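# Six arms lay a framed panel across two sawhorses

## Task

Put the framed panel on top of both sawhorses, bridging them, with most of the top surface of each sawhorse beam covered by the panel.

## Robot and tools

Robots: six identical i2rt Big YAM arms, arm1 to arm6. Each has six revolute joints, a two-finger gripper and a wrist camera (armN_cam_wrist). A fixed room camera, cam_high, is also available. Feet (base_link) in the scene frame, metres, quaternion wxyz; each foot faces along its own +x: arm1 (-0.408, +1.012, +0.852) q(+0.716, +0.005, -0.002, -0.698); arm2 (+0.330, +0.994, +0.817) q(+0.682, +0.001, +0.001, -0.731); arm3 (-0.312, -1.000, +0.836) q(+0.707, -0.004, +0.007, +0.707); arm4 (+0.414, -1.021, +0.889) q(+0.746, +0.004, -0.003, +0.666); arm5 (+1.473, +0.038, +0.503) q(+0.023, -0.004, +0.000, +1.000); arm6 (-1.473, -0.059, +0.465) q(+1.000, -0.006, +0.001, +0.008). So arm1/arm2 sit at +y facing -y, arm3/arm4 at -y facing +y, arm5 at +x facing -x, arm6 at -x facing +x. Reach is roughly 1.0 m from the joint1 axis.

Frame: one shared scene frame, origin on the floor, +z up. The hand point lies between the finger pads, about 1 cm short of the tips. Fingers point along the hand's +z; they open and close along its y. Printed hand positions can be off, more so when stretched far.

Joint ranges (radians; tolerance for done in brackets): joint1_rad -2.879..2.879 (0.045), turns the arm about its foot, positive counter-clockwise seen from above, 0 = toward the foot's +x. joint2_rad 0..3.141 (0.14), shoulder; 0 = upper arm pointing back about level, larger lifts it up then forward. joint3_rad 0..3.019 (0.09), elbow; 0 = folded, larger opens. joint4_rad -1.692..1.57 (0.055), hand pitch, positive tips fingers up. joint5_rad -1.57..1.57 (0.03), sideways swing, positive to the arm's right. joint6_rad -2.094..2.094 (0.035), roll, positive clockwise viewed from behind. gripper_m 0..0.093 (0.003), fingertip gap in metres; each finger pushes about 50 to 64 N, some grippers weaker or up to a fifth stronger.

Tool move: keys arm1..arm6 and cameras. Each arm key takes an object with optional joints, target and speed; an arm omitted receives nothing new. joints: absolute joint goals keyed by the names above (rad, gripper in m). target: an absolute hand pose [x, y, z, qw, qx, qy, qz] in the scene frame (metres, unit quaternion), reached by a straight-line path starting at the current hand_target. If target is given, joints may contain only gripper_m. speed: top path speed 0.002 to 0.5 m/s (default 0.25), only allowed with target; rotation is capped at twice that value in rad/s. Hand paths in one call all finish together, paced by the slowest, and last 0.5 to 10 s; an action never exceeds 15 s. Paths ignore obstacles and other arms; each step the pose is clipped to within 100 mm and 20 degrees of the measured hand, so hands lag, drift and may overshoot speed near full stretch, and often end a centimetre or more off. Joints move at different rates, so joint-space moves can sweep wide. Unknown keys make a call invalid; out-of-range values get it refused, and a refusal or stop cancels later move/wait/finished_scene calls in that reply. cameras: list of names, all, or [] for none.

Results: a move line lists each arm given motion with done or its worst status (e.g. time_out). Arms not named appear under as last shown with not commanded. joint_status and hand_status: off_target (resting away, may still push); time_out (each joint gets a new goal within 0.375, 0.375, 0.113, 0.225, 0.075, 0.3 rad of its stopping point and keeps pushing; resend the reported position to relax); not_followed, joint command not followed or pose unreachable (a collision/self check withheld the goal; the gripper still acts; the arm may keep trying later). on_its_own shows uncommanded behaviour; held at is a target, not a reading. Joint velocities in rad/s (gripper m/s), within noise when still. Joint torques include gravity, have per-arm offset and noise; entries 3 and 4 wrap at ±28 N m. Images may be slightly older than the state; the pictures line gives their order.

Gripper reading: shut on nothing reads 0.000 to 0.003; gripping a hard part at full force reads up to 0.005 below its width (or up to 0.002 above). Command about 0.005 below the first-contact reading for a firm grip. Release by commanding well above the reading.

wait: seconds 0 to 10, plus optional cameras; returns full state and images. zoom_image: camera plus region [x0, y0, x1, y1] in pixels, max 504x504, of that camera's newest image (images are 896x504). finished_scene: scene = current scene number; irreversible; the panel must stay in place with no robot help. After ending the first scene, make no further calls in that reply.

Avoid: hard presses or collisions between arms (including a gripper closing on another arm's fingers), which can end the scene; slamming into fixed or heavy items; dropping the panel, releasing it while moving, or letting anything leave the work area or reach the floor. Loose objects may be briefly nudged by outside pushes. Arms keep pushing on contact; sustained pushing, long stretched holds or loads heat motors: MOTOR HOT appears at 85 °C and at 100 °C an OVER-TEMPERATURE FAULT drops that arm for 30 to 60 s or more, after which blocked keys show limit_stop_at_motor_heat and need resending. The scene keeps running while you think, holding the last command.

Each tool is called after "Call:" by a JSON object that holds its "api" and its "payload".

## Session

Call:
{"api": "move", "payload": {"arm1": {"target":[-0.41,0.55,0.76,0,-0.0275,1,0],"speed":0.45,"joints":{"gripper_m":0.09}}, "arm2": {"target":[0.33,0.585,0.76,0,1,0.0275,0],"speed":0.45,"joints":{"gripper_m":0.09}}, "arm3": {"target":[-0.31,-0.587,0.76,0,-0.0275,1,0],"speed":0.45,"joints":{"gripper_m":0.09}}, "arm4": {"target":[0.41,-0.53,0.76,0,1,0.0275,0],"speed":0.45,"joints":{"gripper_m":0.09}}, "arm5": {"target":[1.09,0.0,0.6,0,0.7071,0.7071,0],"speed":0.45,"joints":{"gripper_m":0.09}}, "arm6": {"target":[-1.08,-0.02,0.6,0,0.7071,0.7071,0],"speed":0.45,"joints":{"gripper_m":0.09}}}}

Call:
{"api": "zoom_image", "payload": {"camera": "cam_high", "region": [230, 110, 640, 480]}}

Scene clock: 3.57 s.
Joint torques (N m): arm1=[1.14 -13.68 7.23 0.83 0.11 -0.16] | arm2=[-1.9 -8.18 7.98 0.59 0.14 0.1] | arm3=[-1.32 -13.57 7.68 0.85 -0.08 -0.03] | arm4=[1.85 -13.57 7.47 -0.24 -0.05 -0.1] | arm5=[0.79 -10.05 14.31 0.62 -0.03 -0.08] | arm6=[1.32 -10.87 7.87 0.85 0.1 0.02]
Heat: arm1: hottest joint2_rad 32 °C; arm2: hottest joint3_rad 31 °C; arm3: hottest joint1_rad 29 °C; arm4: hottest joint3_rad 30 °C; arm5: hottest joint1_rad 31 °C; arm6: hottest joint2_rad 30 °C.
move: arm1 off_target; arm2 off_target; arm3 off_target; arm4 off_target; arm5 off_target; arm6 done
Joint velocities: within noise
arm1.joint_positions: joint1_rad=-0.035 joint2_rad=+1.923 joint3_rad=+1.018 joint4_rad=-0.674 joint5_rad=+0.008 joint6_rad=-1.620 gripper_m=+0.09007
arm1.joint_status: all done
arm1.hand: x=-0.4132 y=+0.5624 z=+0.7649 quat_wxyz=(-0.001, +0.019, -1.000, -0.006) (m; scene frame)
arm1.hand_target: x=-0.4099 y=+0.5504 z=+0.7602 quat_wxyz=(+0.000, +0.027, -1.000, +0.000) (m; scene frame)
arm1.hand_status: off_target (0.014 m and 1.2 deg from the pose sent, 0.660 m and 91.1 deg at the start)
arm2.joint_positions: joint1_rad=+0.078 joint2_rad=+1.755 joint3_rad=+0.858 joint4_rad=-0.696 joint5_rad=+0.002 joint6_rad=+1.507 gripper_m=+0.09014
arm2.joint_status: all done
arm2.hand: x=+0.3331 y=+0.6033 z=+0.7599 quat_wxyz=(+0.012, -0.999, -0.037, +0.001) (m; scene frame)
arm2.hand_target: x=+0.3300 y=+0.5856 z=+0.7605 quat_wxyz=(+0.000, -1.000, -0.028, +0.000) (m; scene frame)
arm2.hand_status: off_target (0.019 m and 1.8 deg from the pose sent, 0.629 m and 73.8 deg at the start)
arm3.joint_positions: joint1_rad=+0.012 joint2_rad=+1.796 joint3_rad=+0.861 joint4_rad=-0.645 joint5_rad=+0.008 joint6_rad=+1.501 gripper_m=+0.09010
arm3.joint_status: all done
arm3.hand: x=-0.3146 y=-0.6039 z=+0.7589 quat_wxyz=(-0.001, +0.041, -0.999, +0.013) (m; scene frame)
arm3.hand_target: x=-0.3098 y=-0.5874 z=+0.7605 quat_wxyz=(+0.000, +0.028, -1.000, +0.000) (m; scene frame)
arm3.hand_status: off_target (0.018 m and 2.1 deg from the pose sent, 0.693 m and 103.6 deg at the start)
arm4.joint_positions: joint1_rad=+0.115 joint2_rad=+2.090 joint3_rad=+1.106 joint4_rad=-0.628 joint5_rad=-0.001 joint6_rad=-1.606 gripper_m=+0.09006
arm4.joint_status: all done
arm4.hand: x=+0.4130 y=-0.5494 z=+0.7530 quat_wxyz=(+0.015, +1.000, +0.019, -0.001) (m; scene frame)
arm4.hand_target: x=+0.4100 y=-0.5304 z=+0.7606 quat_wxyz=(+0.000, +1.000, +0.027, +0.000) (m; scene frame)
arm4.hand_status: off_target (0.021 m and 2.0 deg from the pose sent, 0.710 m and 91.3 deg at the start)
arm5.joint_positions: joint1_rad=+0.143 joint2_rad=+1.423 joint3_rad=+0.935 joint4_rad=-1.121 joint5_rad=-0.001 joint6_rad=-1.458 gripper_m=+0.09014
arm5.joint_status: all done
arm5.hand: x=+1.1130 y=+0.0033 z=+0.5881 quat_wxyz=(+0.015, +0.713, +0.701, +0.018) (m; scene frame)
arm5.hand_target: x=+1.0910 y=+0.0001 z=+0.6005 quat_wxyz=(+0.000, +0.707, +0.707, +0.000) (m; scene frame)
arm5.hand_status: off_target (0.026 m and 2.9 deg from the pose sent, 0.522 m and 128.5 deg at the start)
arm6.joint_positions: joint1_rad=+0.083 joint2_rad=+1.421 joint3_rad=+1.073 joint4_rad=-1.231 joint5_rad=-0.009 joint6_rad=+1.652 gripper_m=+0.09010
arm6.joint_status: all done
arm6.hand: x=-1.0858 y=-0.0180 z=+0.6004 quat_wxyz=(+0.003, -0.701, -0.713, +0.005) (m; scene frame)
arm6.hand_target: x=-1.0801 y=-0.0200 z=+0.6000 quat_wxyz=(+0.000, -0.707, -0.707, +0.000) (m; scene frame)
arm6.hand_status: done (0.006 m and 1.2 deg from the pose sent, 0.503 m and 96.0 deg at the start)
pictures: arm1_cam_wrist, arm2_cam_wrist, arm3_cam_wrist, arm4_cam_wrist, arm5_cam_wrist, arm6_cam_wrist, cam_high

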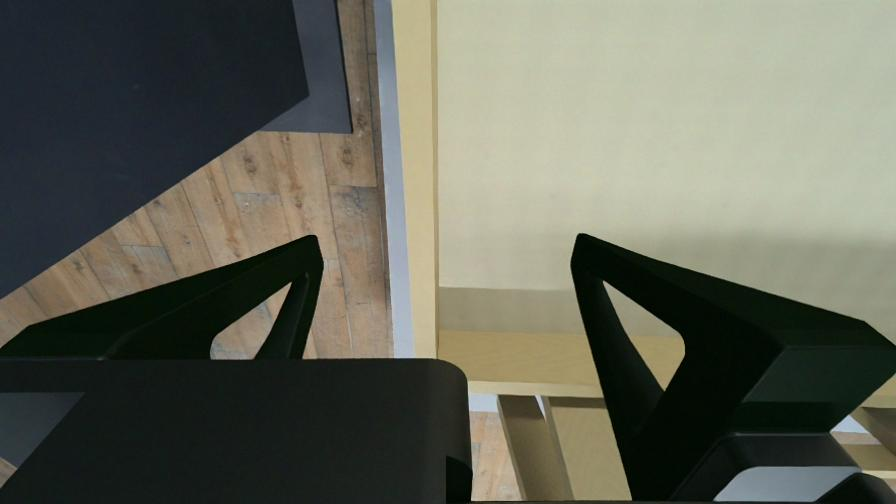

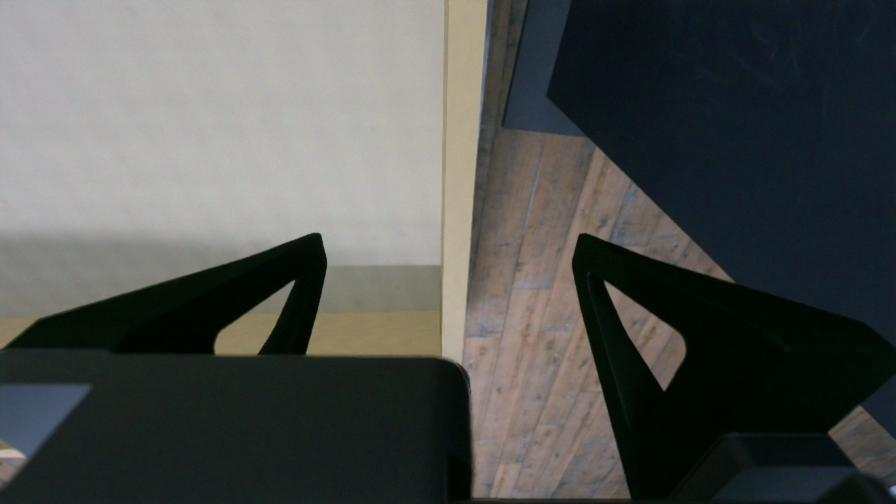

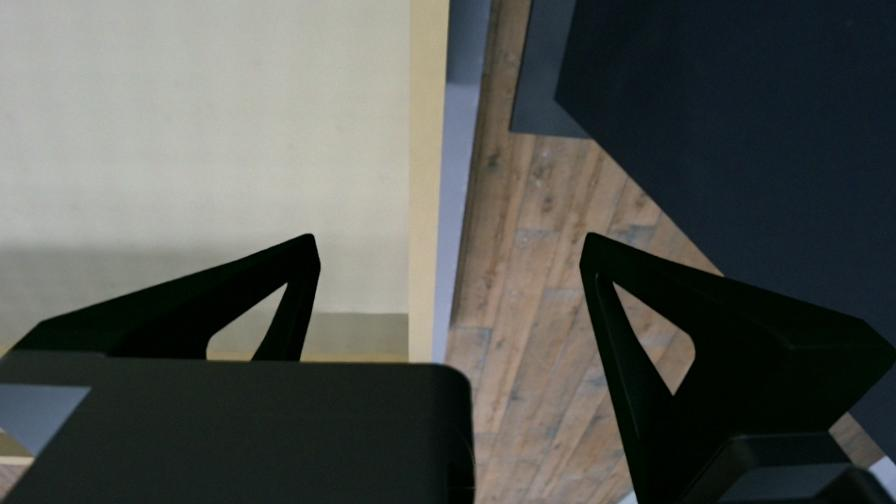

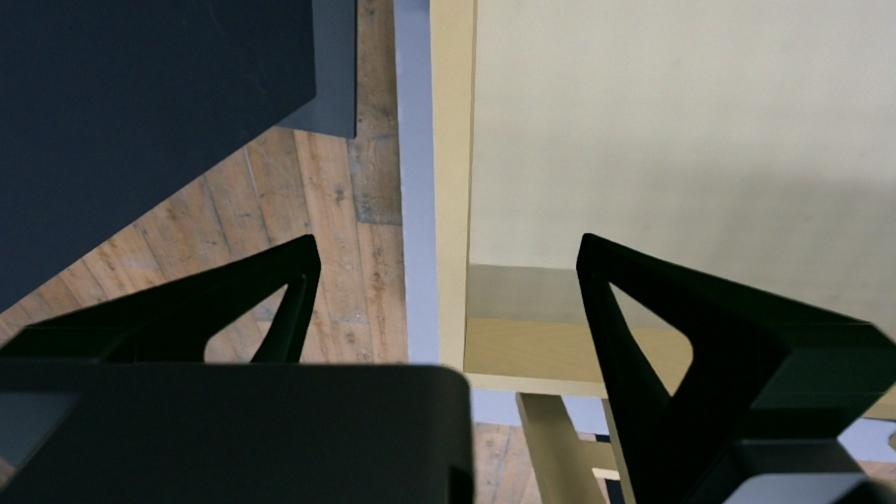

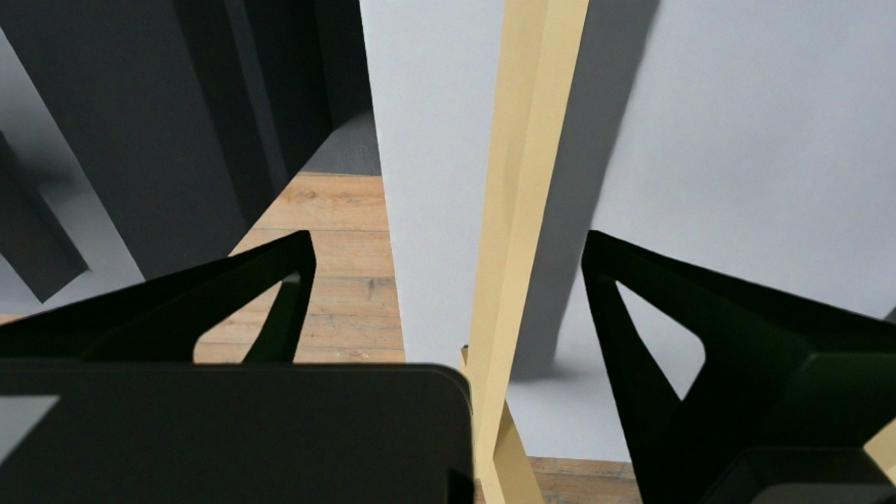

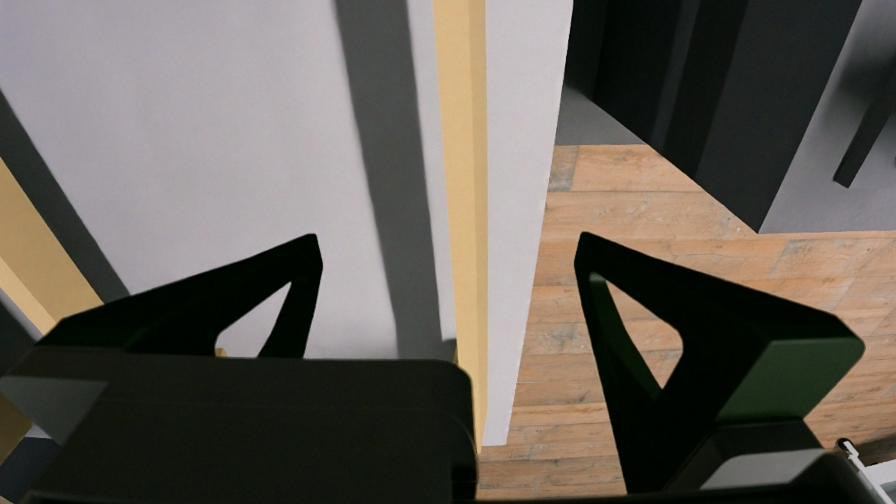

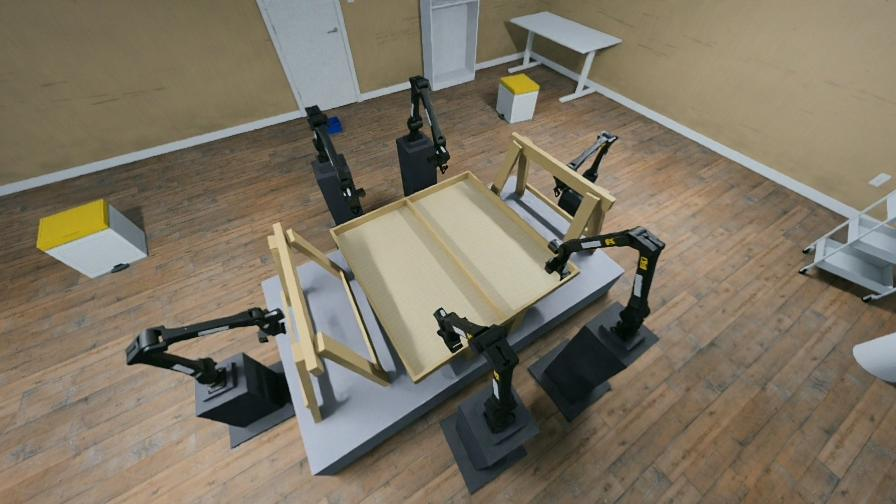

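Scaled by 1.229.

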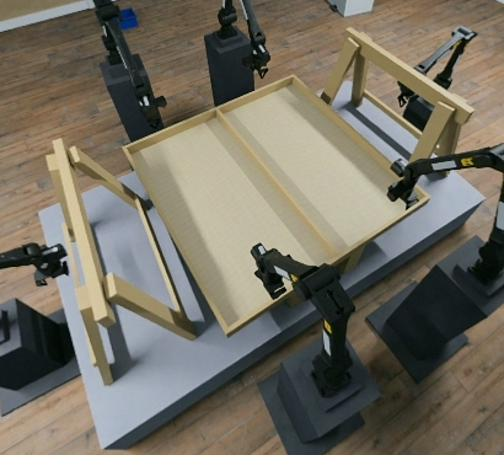

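Call:
{"api": "move", "payload": {"arm1": {"target":[-0.41,0.552,0.605,0,-0.0275,1,0],"speed":0.15}, "arm2": {"target":[0.33,0.585,0.605,0,1,0.0275,0],"speed":0.15}, "arm3": {"target":[-0.31,-0.587,0.605,0,-0.0275,1,0],"speed":0.15}, "arm4": {"target":[0.41,-0.538,0.61,0,1,0.0275,0],"speed":0.15}, "arm5": {"target":[1.075,0.10,0.51,0,0.7071,0.7071,0],"speed":0.15}, "arm6": {"target":[-1.103,-0.02,0.51,0,0.7071,0.7071,0],"speed":0.15}}}

Scene clock: 6.47 s.
Joint torques (N m): arm1=[0.85 -15.15 4.12 0.91 0.11 -0.15] | arm2=[-1.85 -10.29 4.22 0.62 0.14 0.08] | arm3=[-1.44 -15.85 3.93 0.9 -0.08 -0.05] | arm4=[1.79 -14.51 4.34 0.23 -0.04 -0.08] | arm5=[0.21 -11.4 8.27 0.79 -0.18 -0.05] | arm6=[1.9 -9.88 6.63 0.88 0.11 0.01]
Heat: arm1: hottest joint2_rad 32 °C; arm2: hottest joint3_rad 31 °C; arm3: hottest joint1_rad 29 °C; arm4: hottest joint3_rad 30 °C; arm5: hottest joint1_rad 31 °C; arm6: hottest joint2_rad 30 °C.
move: arm1 off_target; arm2 done; arm3 off_target; arm4 off_target; arm5 done; arm6 done
Joint velocities: within noise
arm1.joint_positions: joint1_rad=-0.035 joint2_rad=+2.291 joint3_rad=+1.081 joint4_rad=-0.357 joint5_rad=+0.008 joint6_rad=-1.624 gripper_m=+0.09007
arm1.joint_status: not commanded
arm1.hand: x=-0.4118 y=+0.5550 z=+0.6154 quat_wxyz=(-0.001, +0.021, -1.000, +0.000) (m; scene frame)
arm1.hand_target: x=-0.4100 y=+0.5524 z=+0.6052 quat_wxyz=(+0.000, +0.028, -1.000, +0.000) (m; scene frame)
arm1.hand_status: off_target (0.011 m and 0.7 deg from the pose sent, 0.160 m and 1.2 deg at the start)
arm2.joint_positions: joint1_rad=+0.078 joint2_rad=+2.163 joint3_rad=+0.894 joint4_rad=-0.311 joint5_rad=+0.001 joint6_rad=+1.507 gripper_m=+0.09014
arm2.joint_status: not commanded
arm2.hand: x=+0.3333 y=+0.5933 z=+0.6103 quat_wxyz=(+0.005, -0.999, -0.037, +0.001) (m; scene frame)
arm2.hand_target: x=+0.3301 y=+0.5852 z=+0.6052 quat_wxyz=(+0.000, -1.000, -0.028, +0.000) (m; scene frame)
arm2.hand_status: done (0.010 m and 1.2 deg from the pose sent, 0.156 m and 1.8 deg at the start)
arm3.joint_positions: joint1_rad=+0.012 joint2_rad=+2.207 joint3_rad=+0.917 joint4_rad=-0.277 joint5_rad=+0.008 joint6_rad=+1.501 gripper_m=+0.09010
arm3.joint_status: not commanded
arm3.hand: x=-0.3156 y=-0.5949 z=+0.6093 quat_wxyz=(-0.001, +0.040, -0.999, +0.006) (m; scene frame)
arm3.hand_target: x=-0.3100 y=-0.5872 z=+0.6052 quat_wxyz=(+0.000, +0.028, -1.000, +0.000) (m; scene frame)
arm3.hand_status: off_target (0.011 m and 1.6 deg from the pose sent, 0.155 m and 2.1 deg at the start)
arm4.joint_positions: joint1_rad=+0.115 joint2_rad=+2.434 joint3_rad=+1.184 joint4_rad=-0.360 joint5_rad=-0.001 joint6_rad=-1.607 gripper_m=+0.09006
arm4.joint_status: not commanded
arm4.hand: x=+0.4128 y=-0.5538 z=+0.6077 quat_wxyz=(+0.015, +1.000, +0.019, -0.001) (m; scene frame)
arm4.hand_target: x=+0.4100 y=-0.5382 z=+0.6104 quat_wxyz=(+0.000, +1.000, +0.027, +0.000) (m; scene frame)
arm4.hand_status: off_target (0.016 m and 2.0 deg from the pose sent, 0.143 m and 2.1 deg at the start)
arm5.joint_positions: joint1_rad=-0.105 joint2_rad=+1.602 joint3_rad=+0.928 joint4_rad=-0.872 joint5_rad=+0.000 joint6_rad=-1.712 gripper_m=+0.09014
arm5.joint_status: not commanded
arm5.hand: x=+1.0718 y=+0.0993 z=+0.5198 quat_wxyz=(-0.007, +0.711, +0.704, -0.004) (m; scene frame)
arm5.hand_target: x=+1.0753 y=+0.1000 z=+0.5102 quat_wxyz=(+0.000, +0.707, +0.707, +0.000) (m; scene frame)
arm5.hand_status: done (0.010 m and 1.1 deg from the pose sent, 0.130 m and 2.9 deg at the start)
arm6.joint_positions: joint1_rad=+0.083 joint2_rad=+1.475 joint3_rad=+0.877 joint4_rad=-0.969 joint5_rad=-0.009 joint6_rad=+1.661 gripper_m=+0.09010
arm6.joint_status: not commanded
arm6.hand: x=-1.1054 y=-0.0208 z=+0.5145 quat_wxyz=(-0.001, -0.704, -0.710, +0.001) (m; scene frame)
arm6.hand_target: x=-1.1030 y=-0.0200 z=+0.5101 quat_wxyz=(+0.000, -0.707, -0.707, +0.000) (m; scene frame)
arm6.hand_status: done (0.005 m and 0.5 deg from the pose sent, 0.092 m and 1.2 deg at the start)
pictures: arm1_cam_wrist, arm2_cam_wrist, arm3_cam_wrist, arm4_cam_wrist, arm5_cam_wrist, arm6_cam_wrist, cam_high

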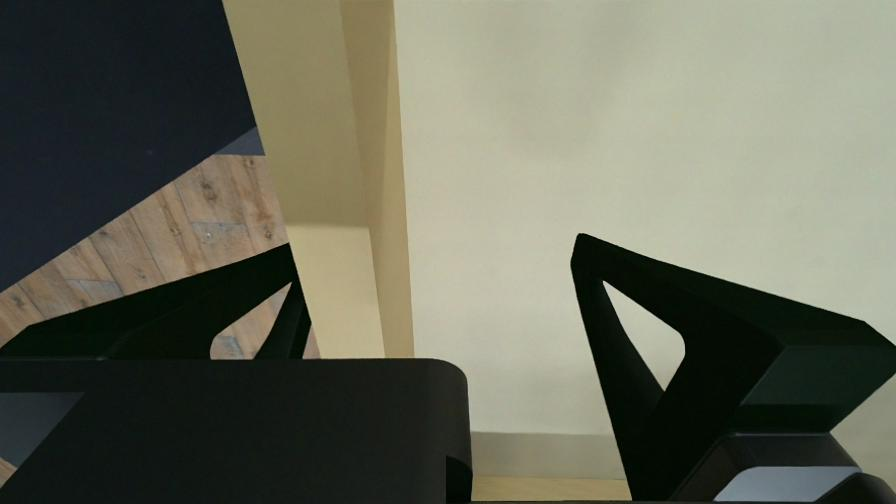

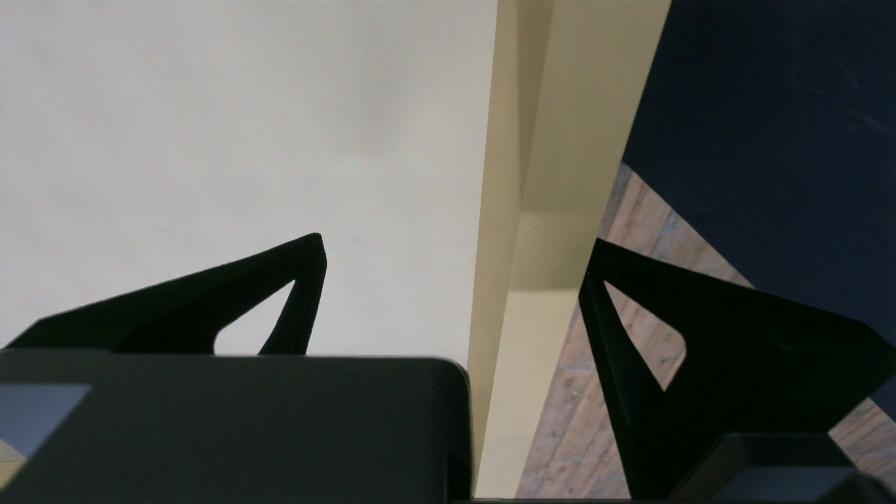

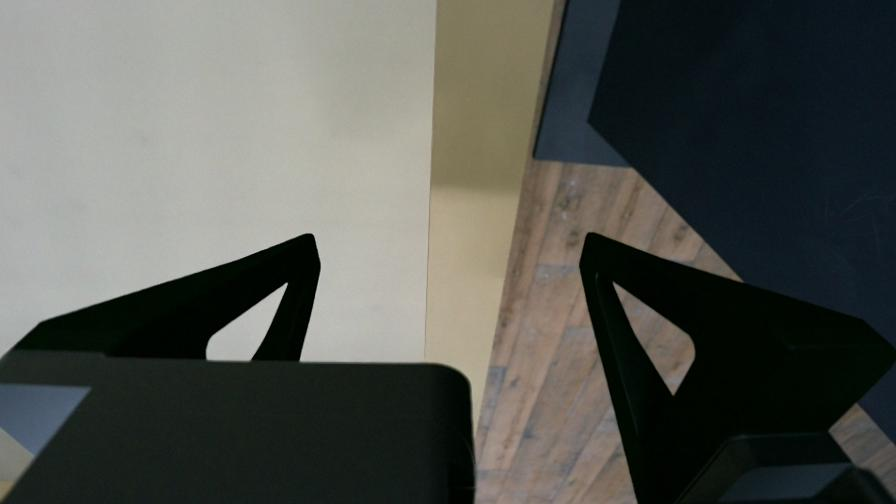

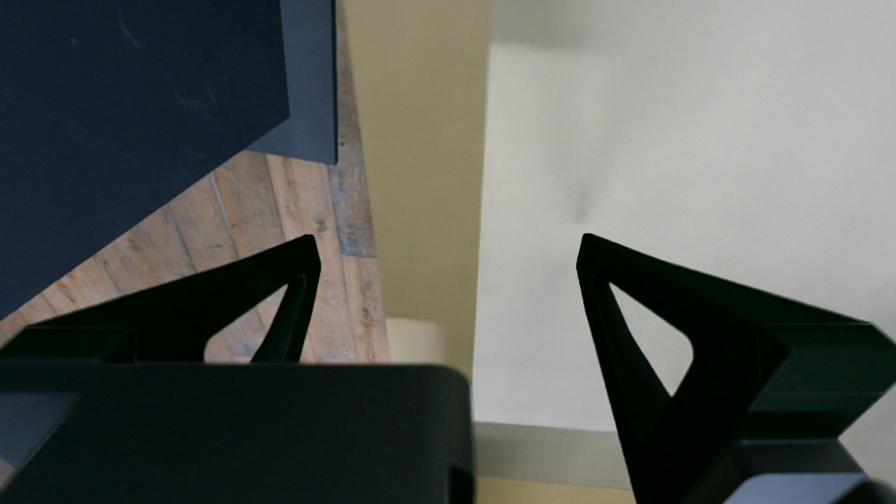

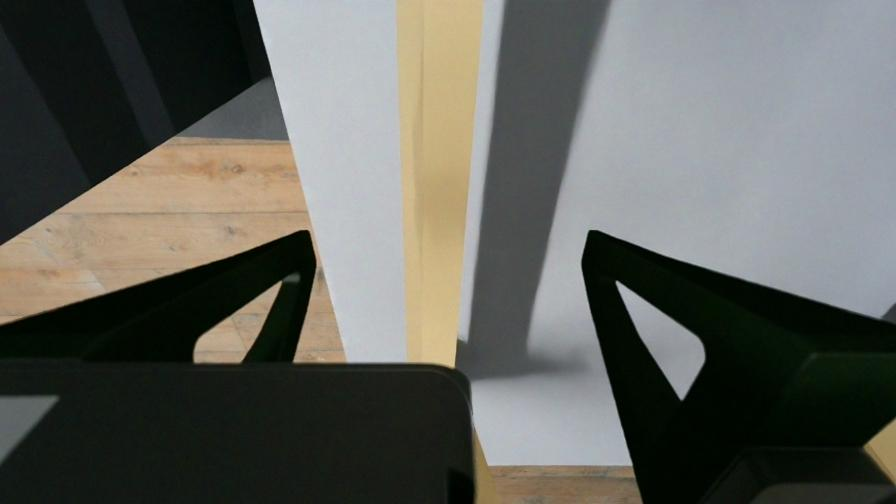

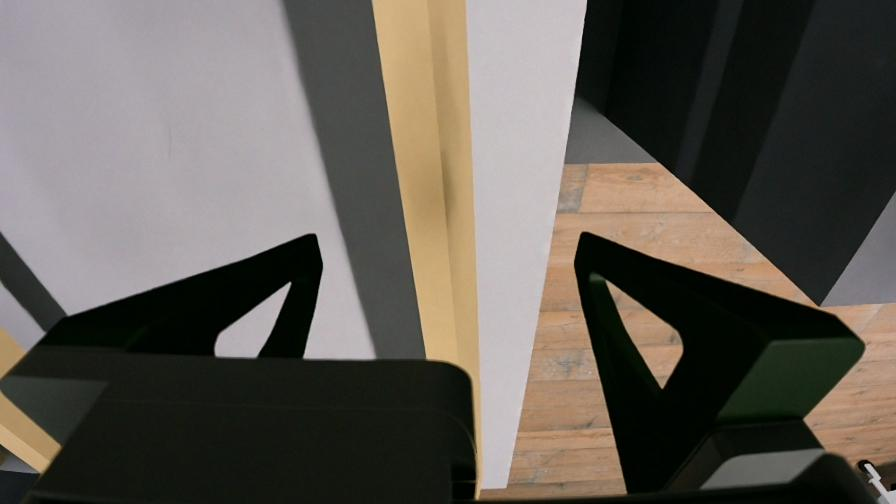

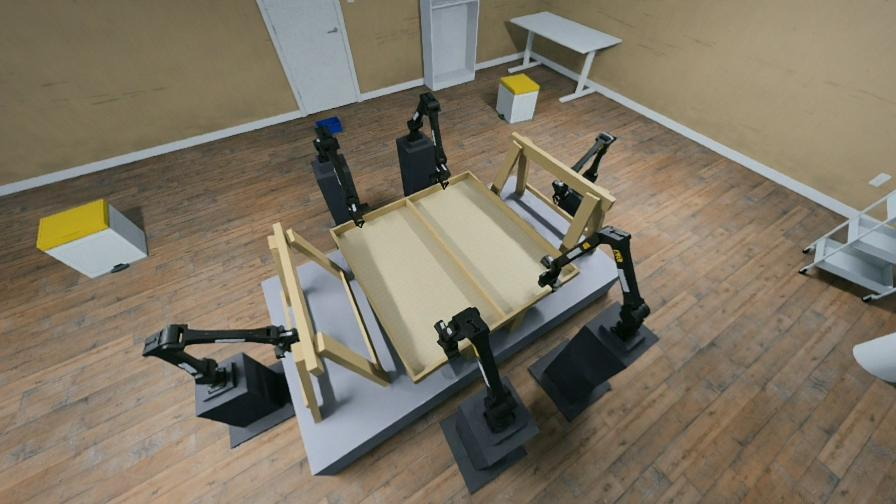

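Call:
{"api": "move", "payload": {"arm1": {"joints":{"gripper_m":0.012}}, "arm2": {"joints":{"gripper_m":0.012}}, "arm3": {"joints":{"gripper_m":0.012}}, "arm4": {"joints":{"gripper_m":0.012}}, "arm5": {"target":[1.08,0.10,0.40,0,0.7071,0.7071,0],"speed":0.15}, "arm6": {"target":[-1.098,-0.02,0.40,0,0.7071,0.7071,0],"speed":0.15}, "cameras": ["arm5_cam_wrist","arm6_cam_wrist"]}}

Call:
{"api": "move", "payload": {"arm1": {"target":[-0.41,0.555,1.09,0,-0.0275,1,0],"speed":0.14}, "arm2": {"target":[0.33,0.587,1.094,0,1,0.0275,0],"speed":0.14}, "arm3": {"target":[-0.31,-0.587,1.09,0,-0.0275,1,0],"speed":0.14}, "arm4": {"target":[0.41,-0.543,1.093,0,1,0.0275,0],"speed":0.14}, "arm5": {"joints":{"gripper_m":0.02}}, "arm6": {"joints":{"gripper_m":0.02}}}}

Scene clock: 8.33 s.
Joint torques (N m): arm1=[0.85 -15.27 5.93 1.59 -0.08 -0.2] | arm2=[-1.73 -10.64 5.46 1.5 0.14 -0.01] | arm3=[-1.26 -15.91 3.96 0.99 0.19 -0.32] | arm4=[1.79 -14.62 4.36 0.1 -0.04 -0.07] | arm5=[0.15 -12.51 5.85 0.92 -0.15 -0.06] | arm6=[2.02 -11.75 5 0.92 0.14 0.02]
Heat: arm1: hottest joint2_rad 32 °C; arm2: hottest joint3_rad 31 °C; arm3: hottest joint1_rad 29 °C; arm4: hottest joint3_rad 30 °C; arm5: hottest joint1_rad 31 °C; arm6: hottest joint2_rad 30 °C.
move: arm1 off_target; arm2 off_target; arm3 off_target; arm4 off_target; arm5 done; arm6 done
Joint velocities: within noise
arm1.joint_positions: joint1_rad=-0.035 joint2_rad=+2.299 joint3_rad=+1.051 joint4_rad=-0.378 joint5_rad=+0.012 joint6_rad=-1.619 gripper_m=+0.01867
arm1.joint_status: gripper_m off_target (ended at +0.01870, target +0.01200)
arm1.hand: x=-0.4123 y=+0.5815 z=+0.6087 quat_wxyz=(+0.000, +0.019, -0.999, -0.030) (m; scene frame)
arm1.hand_target: x=-0.4100 y=+0.5523 z=+0.6052 quat_wxyz=(+0.000, +0.027, -1.000, +0.000) (m; scene frame)
arm1.hand_status: not commanded
arm2.joint_positions: joint1_rad=+0.076 joint2_rad=+2.172 joint3_rad=+0.873 joint4_rad=-0.337 joint5_rad=+0.001 joint6_rad=+1.517 gripper_m=+0.01932
arm2.joint_status: gripper_m off_target (ended at +0.01935, target +0.01200)
arm2.hand: x=+0.3322 y=+0.6157 z=+0.6049 quat_wxyz=(+0.033, -0.999, -0.031, +0.000) (m; scene frame)
arm2.hand_target: x=+0.3300 y=+0.5853 z=+0.6052 quat_wxyz=(+0.000, -1.000, -0.028, +0.000) (m; scene frame)
arm2.hand_status: not commanded
arm3.joint_positions: joint1_rad=+0.009 joint2_rad=+2.208 joint3_rad=+0.916 joint4_rad=-0.280 joint5_rad=+0.002 joint6_rad=+1.533 gripper_m=+0.01825
arm3.joint_status: gripper_m off_target (ended at +0.01828, target +0.01200)
arm3.hand: x=-0.3157 y=-0.5964 z=+0.6089 quat_wxyz=(+0.002, +0.023, -1.000, +0.008) (m; scene frame)
arm3.hand_target: x=-0.3100 y=-0.5871 z=+0.6053 quat_wxyz=(+0.000, +0.028, -1.000, +0.000) (m; scene frame)
arm3.hand_status: not commanded
arm4.joint_positions: joint1_rad=+0.115 joint2_rad=+2.434 joint3_rad=+1.184 joint4_rad=-0.357 joint5_rad=-0.001 joint6_rad=-1.608 gripper_m=+0.02035
arm4.joint_status: gripper_m off_target (ended at +0.02038, target +0.01200)
arm4.hand: x=+0.4128 y=-0.5535 z=+0.6076 quat_wxyz=(+0.014, +1.000, +0.020, -0.001) (m; scene frame)
arm4.hand_target: x=+0.4100 y=-0.5381 z=+0.6105 quat_wxyz=(+0.000, +1.000, +0.027, +0.000) (m; scene frame)
arm4.hand_status: not commanded
arm5.joint_positions: joint1_rad=-0.105 joint2_rad=+1.842 joint3_rad=+0.851 joint4_rad=-0.560 joint5_rad=-0.001 joint6_rad=-1.715 gripper_m=+0.09014
arm5.joint_status: not commanded
arm5.hand: x=+1.0759 y=+0.0987 z=+0.4092 quat_wxyz=(-0.005, +0.710, +0.705, -0.003) (m; scene frame)
arm5.hand_target: x=+1.0802 y=+0.0999 z=+0.4002 quat_wxyz=(+0.000, +0.707, +0.707, +0.000) (m; scene frame)
arm5.hand_status: done (0.010 m and 0.8 deg from the pose sent, 0.120 m and 1.1 deg at the start)
arm6.joint_positions: joint1_rad=+0.083 joint2_rad=+1.724 joint3_rad=+0.795 joint4_rad=-0.642 joint5_rad=-0.010 joint6_rad=+1.662 gripper_m=+0.09010
arm6.joint_status: not commanded
arm6.hand: x=-1.1004 y=-0.0213 z=+0.4039 quat_wxyz=(+0.001, -0.704, -0.710, +0.002) (m; scene frame)
arm6.hand_target: x=-1.0981 y=-0.0200 z=+0.4000 quat_wxyz=(+0.000, -0.707, -0.707, +0.000) (m; scene frame)
arm6.hand_status: done (0.005 m and 0.5 deg from the pose sent, 0.115 m and 0.5 deg at the start)
pictures: arm5_cam_wrist, arm6_cam_wrist

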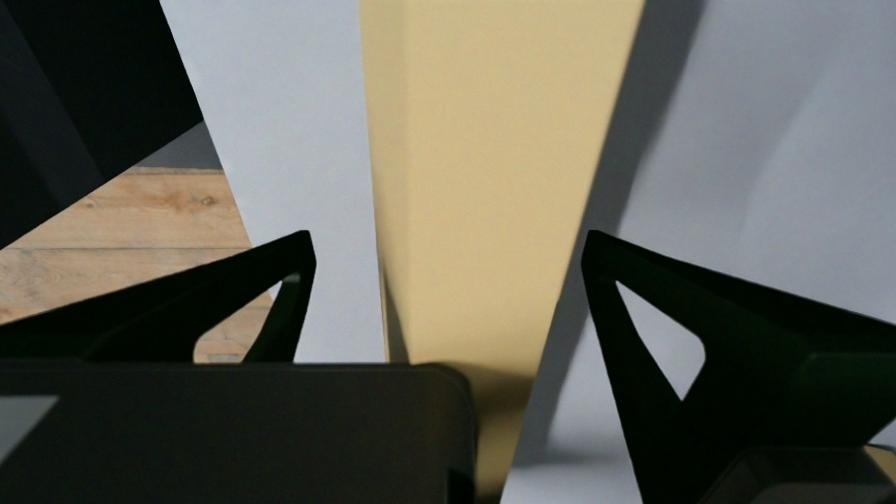

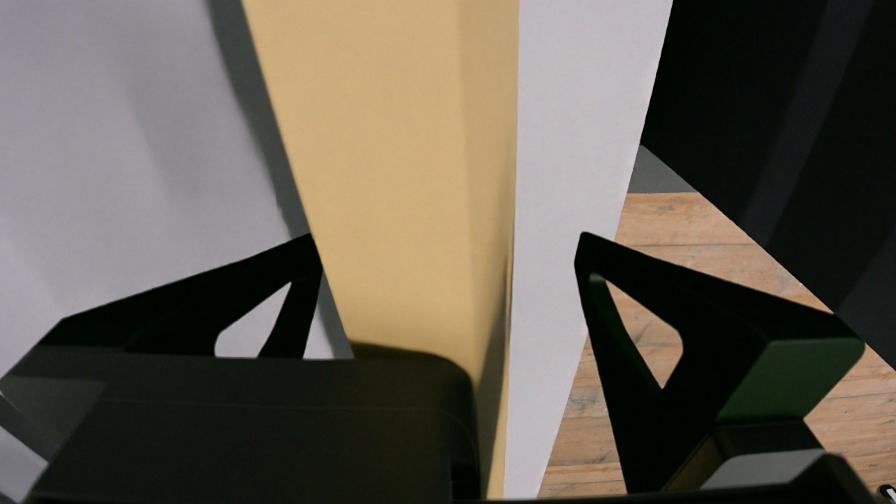

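Scene clock: 13.73 s.
Joint torques (N m): arm1=[1.55 -20.6 18.11 -3.06 0.24 -0.11] | arm2=[-1.2 -14.15 19.58 -3.02 0.2 0.09] | arm3=[-0.67 -21.19 19.41 -3.45 0.19 -0.25] | arm4=[1.96 -16.73 19.14 -3.62 -0.63 -0.04] | arm5=[0.26 -12.22 6.41 1.39 -0.35 -0.2] | arm6=[2.08 -11.46 5.41 1.43 0.68 0.54]
Heat: arm1: hottest joint2_rad 33 °C; arm2: hottest joint3_rad 32 °C; arm3: hottest joint2_rad 30 °C; arm4: hottest joint3_rad 31 °C; arm5: hottest joint1_rad 31 °C; arm6: hottest joint2_rad 30 °C.
move: arm1 off_target; arm2 off_target; arm3 off_target; arm4 off_target; arm5 off_target; arm6 off_target
Joint velocities: within noise
arm1.joint_positions: joint1_rad=-0.035 joint2_rad=+1.589 joint3_rad=+1.291 joint4_rad=-1.396 joint5_rad=+0.003 joint6_rad=-1.620 gripper_m=+0.02032
arm1.joint_status: not commanded
arm1.hand: x=-0.4144 y=+0.5807 z=+1.0002 quat_wxyz=(-0.005, +0.020, -0.998, -0.064) (m; scene frame)
arm1.hand_target: x=-0.4102 y=+0.5633 z=+1.0854 quat_wxyz=(-0.001, +0.027, -1.000, +0.003) (m; scene frame)
arm1.hand_status: off_target (0.094 m and 7.4 deg from the pose sent, 0.482 m and 3.5 deg at the start; pose on its path clipped on 80 of 162 steps)
arm2.joint_positions: joint1_rad=+0.070 joint2_rad=+1.446 joint3_rad=+1.237 joint4_rad=-1.496 joint5_rad=-0.001 joint6_rad=+1.507 gripper_m=+0.02104
arm2.joint_status: not commanded
arm2.hand: x=+0.3304 y=+0.6111 z=+1.0056 quat_wxyz=(+0.068, -0.997, -0.032, -0.003) (m; scene frame)
arm2.hand_target: x=+0.3301 y=+0.5959 z=+1.0885 quat_wxyz=(-0.002, -1.000, -0.028, +0.000) (m; scene frame)
arm2.hand_status: off_target (0.092 m and 7.9 deg from the pose sent, 0.490 m and 3.8 deg at the start; pose on its path clipped on 77 of 162 steps)
arm3.joint_positions: joint1_rad=+0.007 joint2_rad=+1.468 joint3_rad=+1.200 joint4_rad=-1.426 joint5_rad=+0.003 joint6_rad=+1.535 gripper_m=+0.02019
arm3.joint_status: not commanded
arm3.hand: x=-0.3124 y=-0.6086 z=+0.9970 quat_wxyz=(+0.002, +0.022, -0.997, +0.069) (m; scene frame)
arm3.hand_target: x=-0.3102 y=-0.5953 z=+1.0835 quat_wxyz=(-0.001, +0.027, -1.000, -0.002) (m; scene frame)
arm3.hand_status: off_target (0.095 m and 7.9 deg from the pose sent, 0.481 m and 1.1 deg at the start; pose on its path clipped on 56 of 162 steps)
arm4.joint_positions: joint1_rad=+0.113 joint2_rad=+1.655 joint3_rad=+1.281 joint4_rad=-1.326 joint5_rad=+0.014 joint6_rad=-1.612 gripper_m=+0.02393
arm4.joint_status: not commanded
arm4.hand: x=+0.4168 y=-0.5769 z=+1.0097 quat_wxyz=(+0.060, +0.998, +0.021, +0.005) (m; scene frame)
arm4.hand_target: x=+0.4104 y=-0.5512 z=+1.0900 quat_wxyz=(-0.003, +1.000, +0.028, +0.000) (m; scene frame)
arm4.hand_status: off_target (0.090 m and 6.9 deg from the pose sent, 0.486 m and 1.8 deg at the start; pose on its path clipped on 42 of 162 steps)
arm5.joint_positions: joint1_rad=-0.107 joint2_rad=+1.839 joint3_rad=+0.844 joint4_rad=-0.575 joint5_rad=+0.004 joint6_rad=-1.699 gripper_m=+0.02754
arm5.joint_status: gripper_m off_target (ended at +0.02757, target +0.02000)
arm5.hand: x=+1.0832 y=+0.0993 z=+0.4087 quat_wxyz=(+0.002, +0.716, +0.698, +0.005) (m; scene frame)
arm5.hand_target: x=+1.0802 y=+0.1000 z=+0.4002 quat_wxyz=(+0.000, +0.707, +0.707, +0.000) (m; scene frame)
arm5.hand_status: not commanded
arm6.joint_positions: joint1_rad=+0.082 joint2_rad=+1.722 joint3_rad=+0.790 joint4_rad=-0.655 joint5_rad=-0.023 joint6_rad=+1.611 gripper_m=+0.02886
arm6.joint_status: gripper_m off_target (ended at +0.02889, target +0.02000)
arm6.hand: x=-1.1064 y=-0.0200 z=+0.4034 quat_wxyz=(+0.011, -0.686, -0.727, +0.004) (m; scene frame)
arm6.hand_target: x=-1.0980 y=-0.0199 z=+0.4001 quat_wxyz=(+0.000, -0.707, -0.707, +0.000) (m; scene frame)
arm6.hand_status: not commanded
pictures: arm1_cam_wrist, arm2_cam_wrist, arm3_cam_wrist, arm4_cam_wrist, arm5_cam_wrist, arm6_cam_wrist, cam_high

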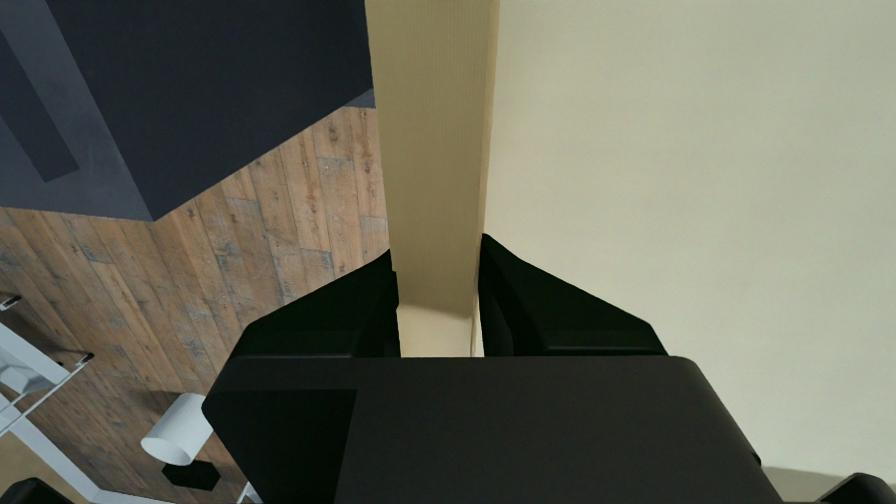

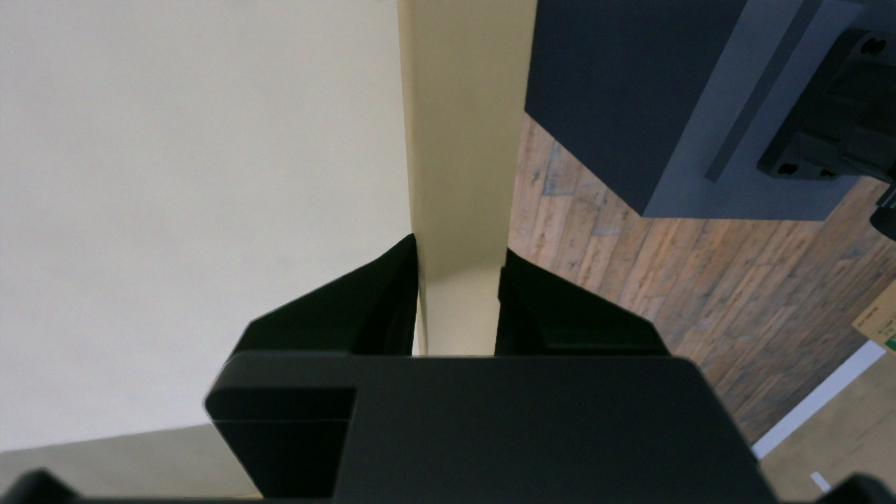

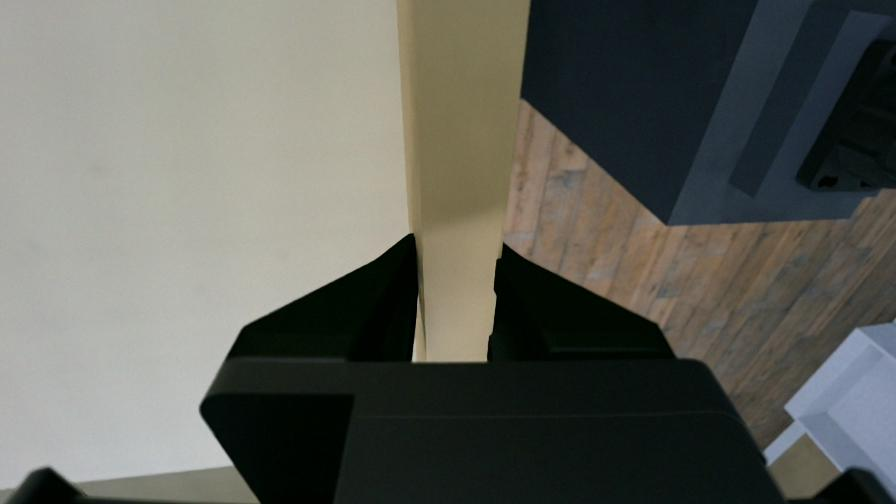

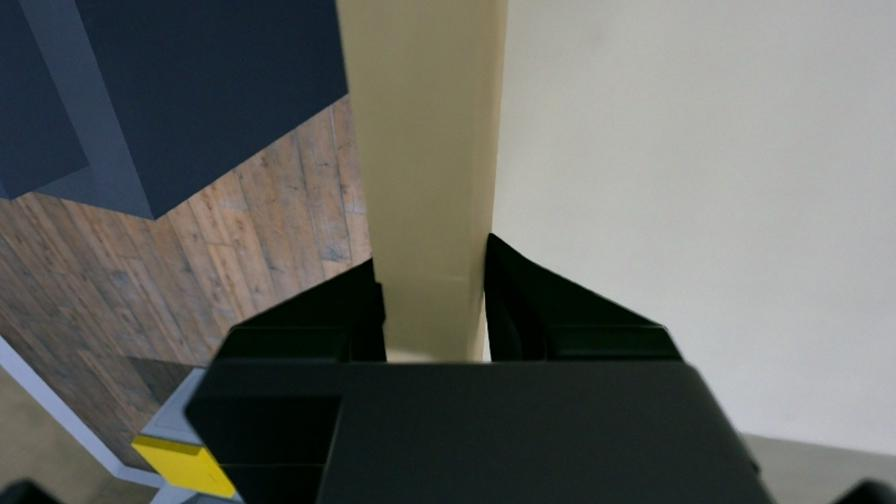

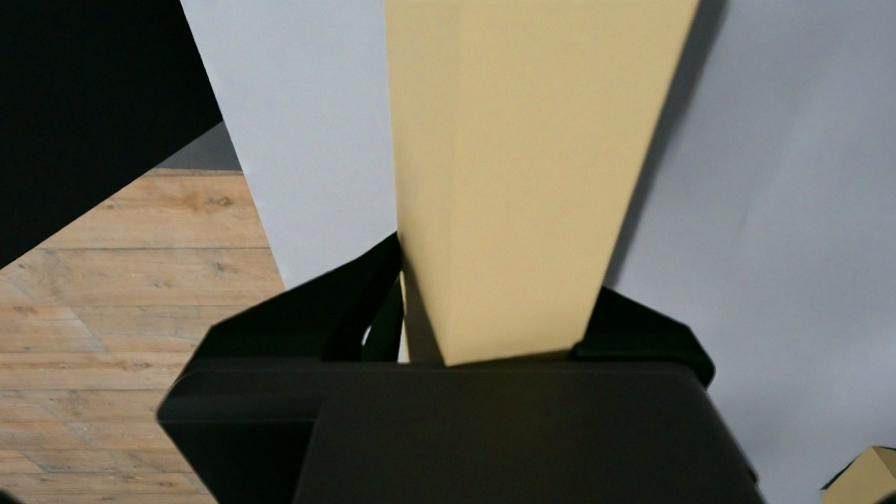

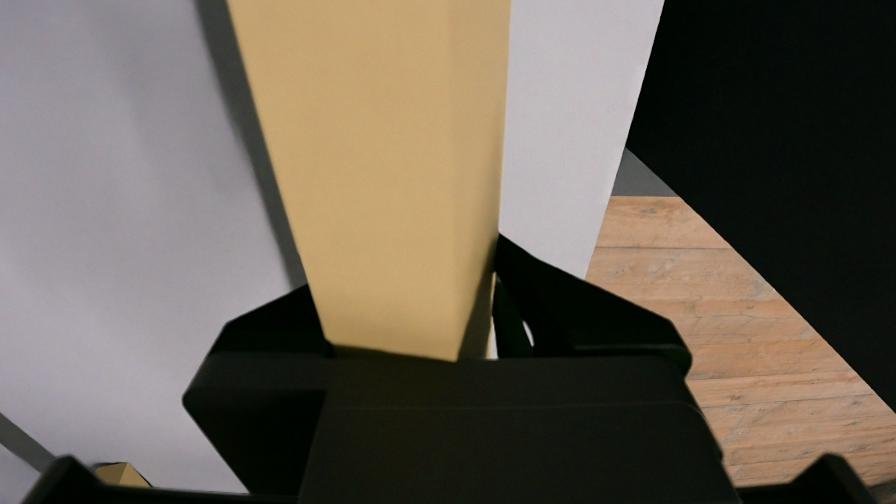

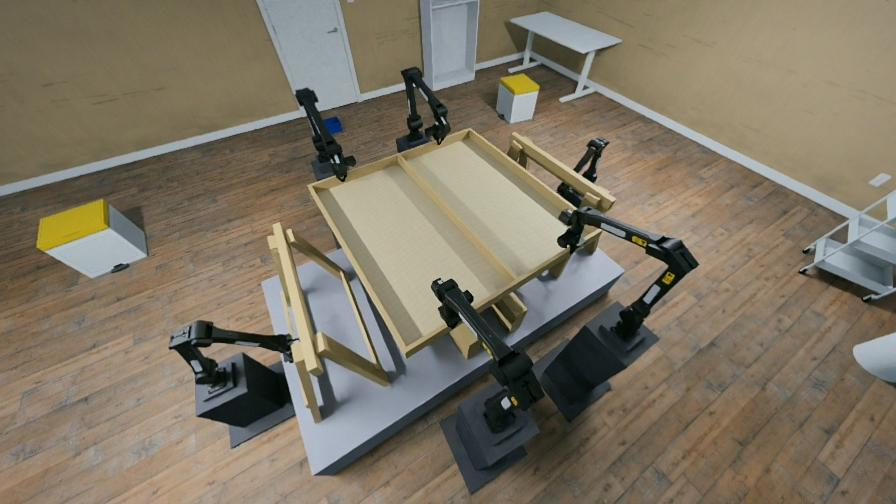

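Call:
{"api": "move", "payload": {"arm1": {"joints":{"joint2_rad":1.41,"joint3_rad":1.472,"joint4_rad":-1.542}}, "arm2": {"joints":{"joint2_rad":1.25,"joint3_rad":1.39,"joint4_rad":-1.607}}, "arm3": {"joints":{"joint2_rad":1.265,"joint3_rad":1.376,"joint4_rad":-1.572}}, "arm4": {"joints":{"joint2_rad":1.48,"joint3_rad":1.452,"joint4_rad":-1.452}}, "arm5": {"joints":{"joint1_rad":-0.08,"joint2_rad":2.08,"joint3_rad":1.28,"joint4_rad":-0.8,"joint6_rad":-1.68}}, "arm6": {"joints":{"joint2_rad":2.06,"joint3_rad":1.28,"joint4_rad":-0.82,"joint6_rad":1.62}}, "cameras": ["cam_high"]}}

Call:
{"api": "zoom_image", "payload": {"camera": "cam_high", "region": [230, 110, 640, 480]}}

Scene clock: 16.53 s.
Joint torques (N m): arm1=[1.55 -21.42 16.73 -2.4 0.14 -0.1] | arm2=[-1.03 -15.56 16.96 -3 0.12 0.07] | arm3=[-0.67 -21.3 17.77 -3.07 0.29 -0.26] | arm4=[2.2 -18.2 17.33 -2.7 -0.46 0.01] | arm5=[1.9 -13.98 15.04 3.56 -0.84 0.16] | arm6=[1.9 -11.99 9.68 5.64 0.66 0.18]
Heat: arm1: hottest joint2_rad 34 °C; arm2: hottest joint3_rad 33 °C; arm3: hottest joint2_rad 30 °C; arm4: hottest joint3_rad 32 °C; arm5: hottest joint1_rad 31 °C; arm6: hottest joint2_rad 30 °C.
move: arm1 time_out; arm2 time_out; arm3 time_out; arm4 time_out; arm5 time_out; arm6 time_out
Joint velocities: within noise
arm1.joint_positions: joint1_rad=-0.035 joint2_rad=+1.514 joint3_rad=+1.349 joint4_rad=-1.470 joint5_rad=+0.006 joint6_rad=-1.620 gripper_m=+0.01894
arm1.joint_status: joint3_rad time_out (moved +0.059 of +0.181); joint4_rad time_out (moved -0.073 of -0.146); the others done
arm1.on_its_own: joint3_rad reads +1.349 and still pushes toward +1.462 since a time_out; joint4_rad reads -1.470 and still pushes toward -1.542 since a time_out
arm1.hand: x=-0.4153 y=+0.5824 z=+1.0531 quat_wxyz=(-0.003, +0.020, -0.999, -0.034) (m; scene frame)
arm1.hand_target: x=-0.4108 y=+0.5817 z=+1.1386 quat_wxyz=(+0.000, +0.027, -0.999, +0.038) (m; scene frame)
arm1.hand_status: not commanded
arm2.joint_positions: joint1_rad=+0.068 joint2_rad=+1.354 joint3_rad=+1.278 joint4_rad=-1.521 joint5_rad=+0.001 joint6_rad=+1.507 gripper_m=+0.01857
arm2.joint_status: joint3_rad time_out (moved +0.041 of +0.153); joint4_rad time_out (moved -0.025 of -0.111); the others done
arm2.on_its_own: joint3_rad reads +1.278 and still pushes toward +1.390 since a time_out; joint4_rad reads -1.521 and still pushes toward -1.607 since a time_out
arm2.hand: x=+0.3293 y=+0.6124 z=+1.0543 quat_wxyz=(+0.014, -0.999, -0.032, +0.000) (m; scene frame)
arm2.hand_target: x=+0.3300 y=+0.6225 z=+1.1341 quat_wxyz=(-0.051, -0.998, -0.028, +0.001) (m; scene frame)
arm2.hand_status: not commanded
arm3.joint_positions: joint1_rad=+0.007 joint2_rad=+1.375 joint3_rad=+1.264 joint4_rad=-1.485 joint5_rad=+0.001 joint6_rad=+1.535 gripper_m=+0.01860
arm3.joint_status: joint3_rad time_out (moved +0.063 of +0.176); joint4_rad time_out (moved -0.059 of -0.146); the others done
arm3.on_its_own: joint3_rad reads +1.264 and still pushes toward +1.376 since a time_out; joint4_rad reads -1.485 and still pushes toward -1.572 since a time_out
arm3.hand: x=-0.3125 y=-0.6082 z=+1.0546 quat_wxyz=(+0.003, +0.021, -1.000, +0.021) (m; scene frame)
arm3.hand_target: x=-0.3098 y=-0.6156 z=+1.1377 quat_wxyz=(-0.002, +0.027, -0.999, -0.047) (m; scene frame)
arm3.hand_status: not commanded
arm4.joint_positions: joint1_rad=+0.112 joint2_rad=+1.568 joint3_rad=+1.327 joint4_rad=-1.388 joint5_rad=+0.010 joint6_rad=-1.616 gripper_m=+0.02132
arm4.joint_status: joint3_rad time_out (moved +0.046 of +0.171); joint4_rad time_out (moved -0.062 of -0.126); the others done
arm4.on_its_own: joint3_rad reads +1.327 and still pushes toward +1.439 since a time_out; joint4_rad reads -1.388 and still pushes toward -1.452 since a time_out
arm4.hand: x=+0.4165 y=-0.5774 z=+1.0635 quat_wxyz=(+0.024, +0.999, +0.022, +0.004) (m; scene frame)
arm4.hand_target: x=+0.4107 y=-0.5672 z=+1.1441 quat_wxyz=(-0.044, +0.999, +0.028, +0.001) (m; scene frame)
arm4.hand_status: not commanded
arm5.joint_positions: joint1_rad=-0.098 joint2_rad=+2.030 joint3_rad=+1.192 joint4_rad=-0.901 joint5_rad=+0.015 joint6_rad=-1.694 gripper_m=+0.02008
arm5.joint_status: joint4_rad time_out (moved -0.326 of -0.225); the others done
arm5.on_its_own: joint4_rad reads -0.901 and still pushes toward -0.800 since a time_out; gripper_m moved -0.00746 to your old target +0.02000
arm5.hand: x=+1.0147 y=+0.1078 z=+0.4106 quat_wxyz=(+0.065, +0.711, +0.697, +0.060) (m; scene frame)
arm5.hand_target: x=+0.9537 y=+0.1041 z=+0.4046 quat_wxyz=(+0.015, +0.713, +0.701, +0.012) (m; scene frame)
arm5.hand_status: not commanded
arm6.joint_positions: joint1_rad=+0.083 joint2_rad=+1.990 joint3_rad=+1.228 joint4_rad=-0.958 joint5_rad=-0.022 joint6_rad=+1.595 gripper_m=+0.02071
arm6.joint_status: joint4_rad time_out (moved -0.302 of -0.165); the others done
arm6.on_its_own: joint4_rad reads -0.958 and still pushes toward -0.820 since a time_out; gripper_m moved -0.00815 to your old target +0.02000
arm6.hand: x=-0.9989 y=-0.0090 z=+0.4030 quat_wxyz=(+0.055, -0.679, -0.730, +0.054) (m; scene frame)
arm6.hand_target: x=-0.9528 y=-0.0054 z=+0.3792 quat_wxyz=(+0.011, -0.688, -0.725, +0.013) (m; scene frame)
arm6.hand_status: not commanded
pictures: cam_high

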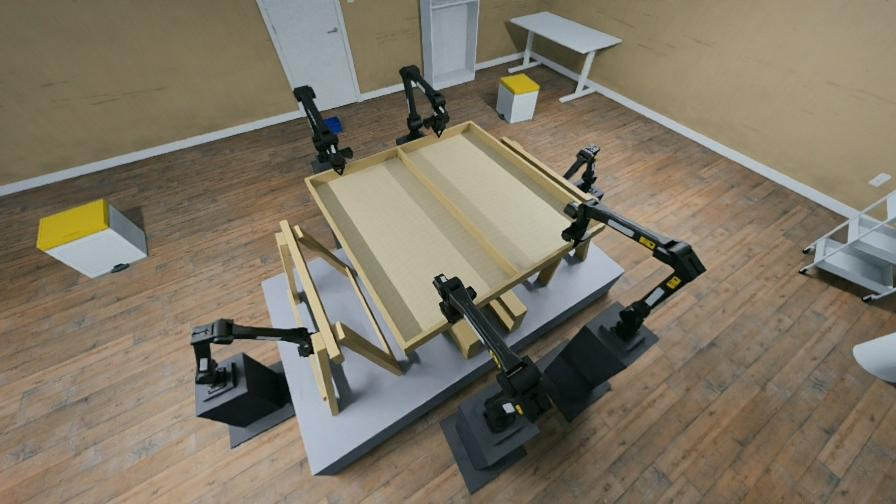

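Scaled by 1.229.

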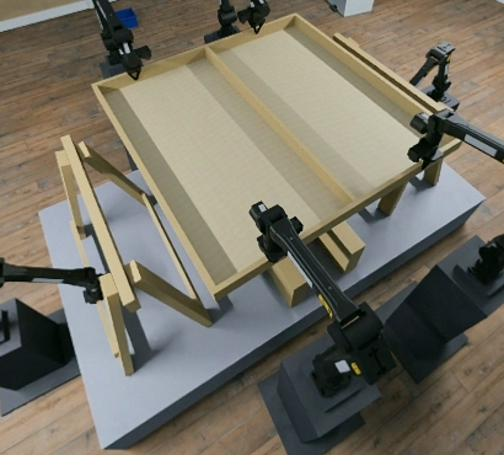

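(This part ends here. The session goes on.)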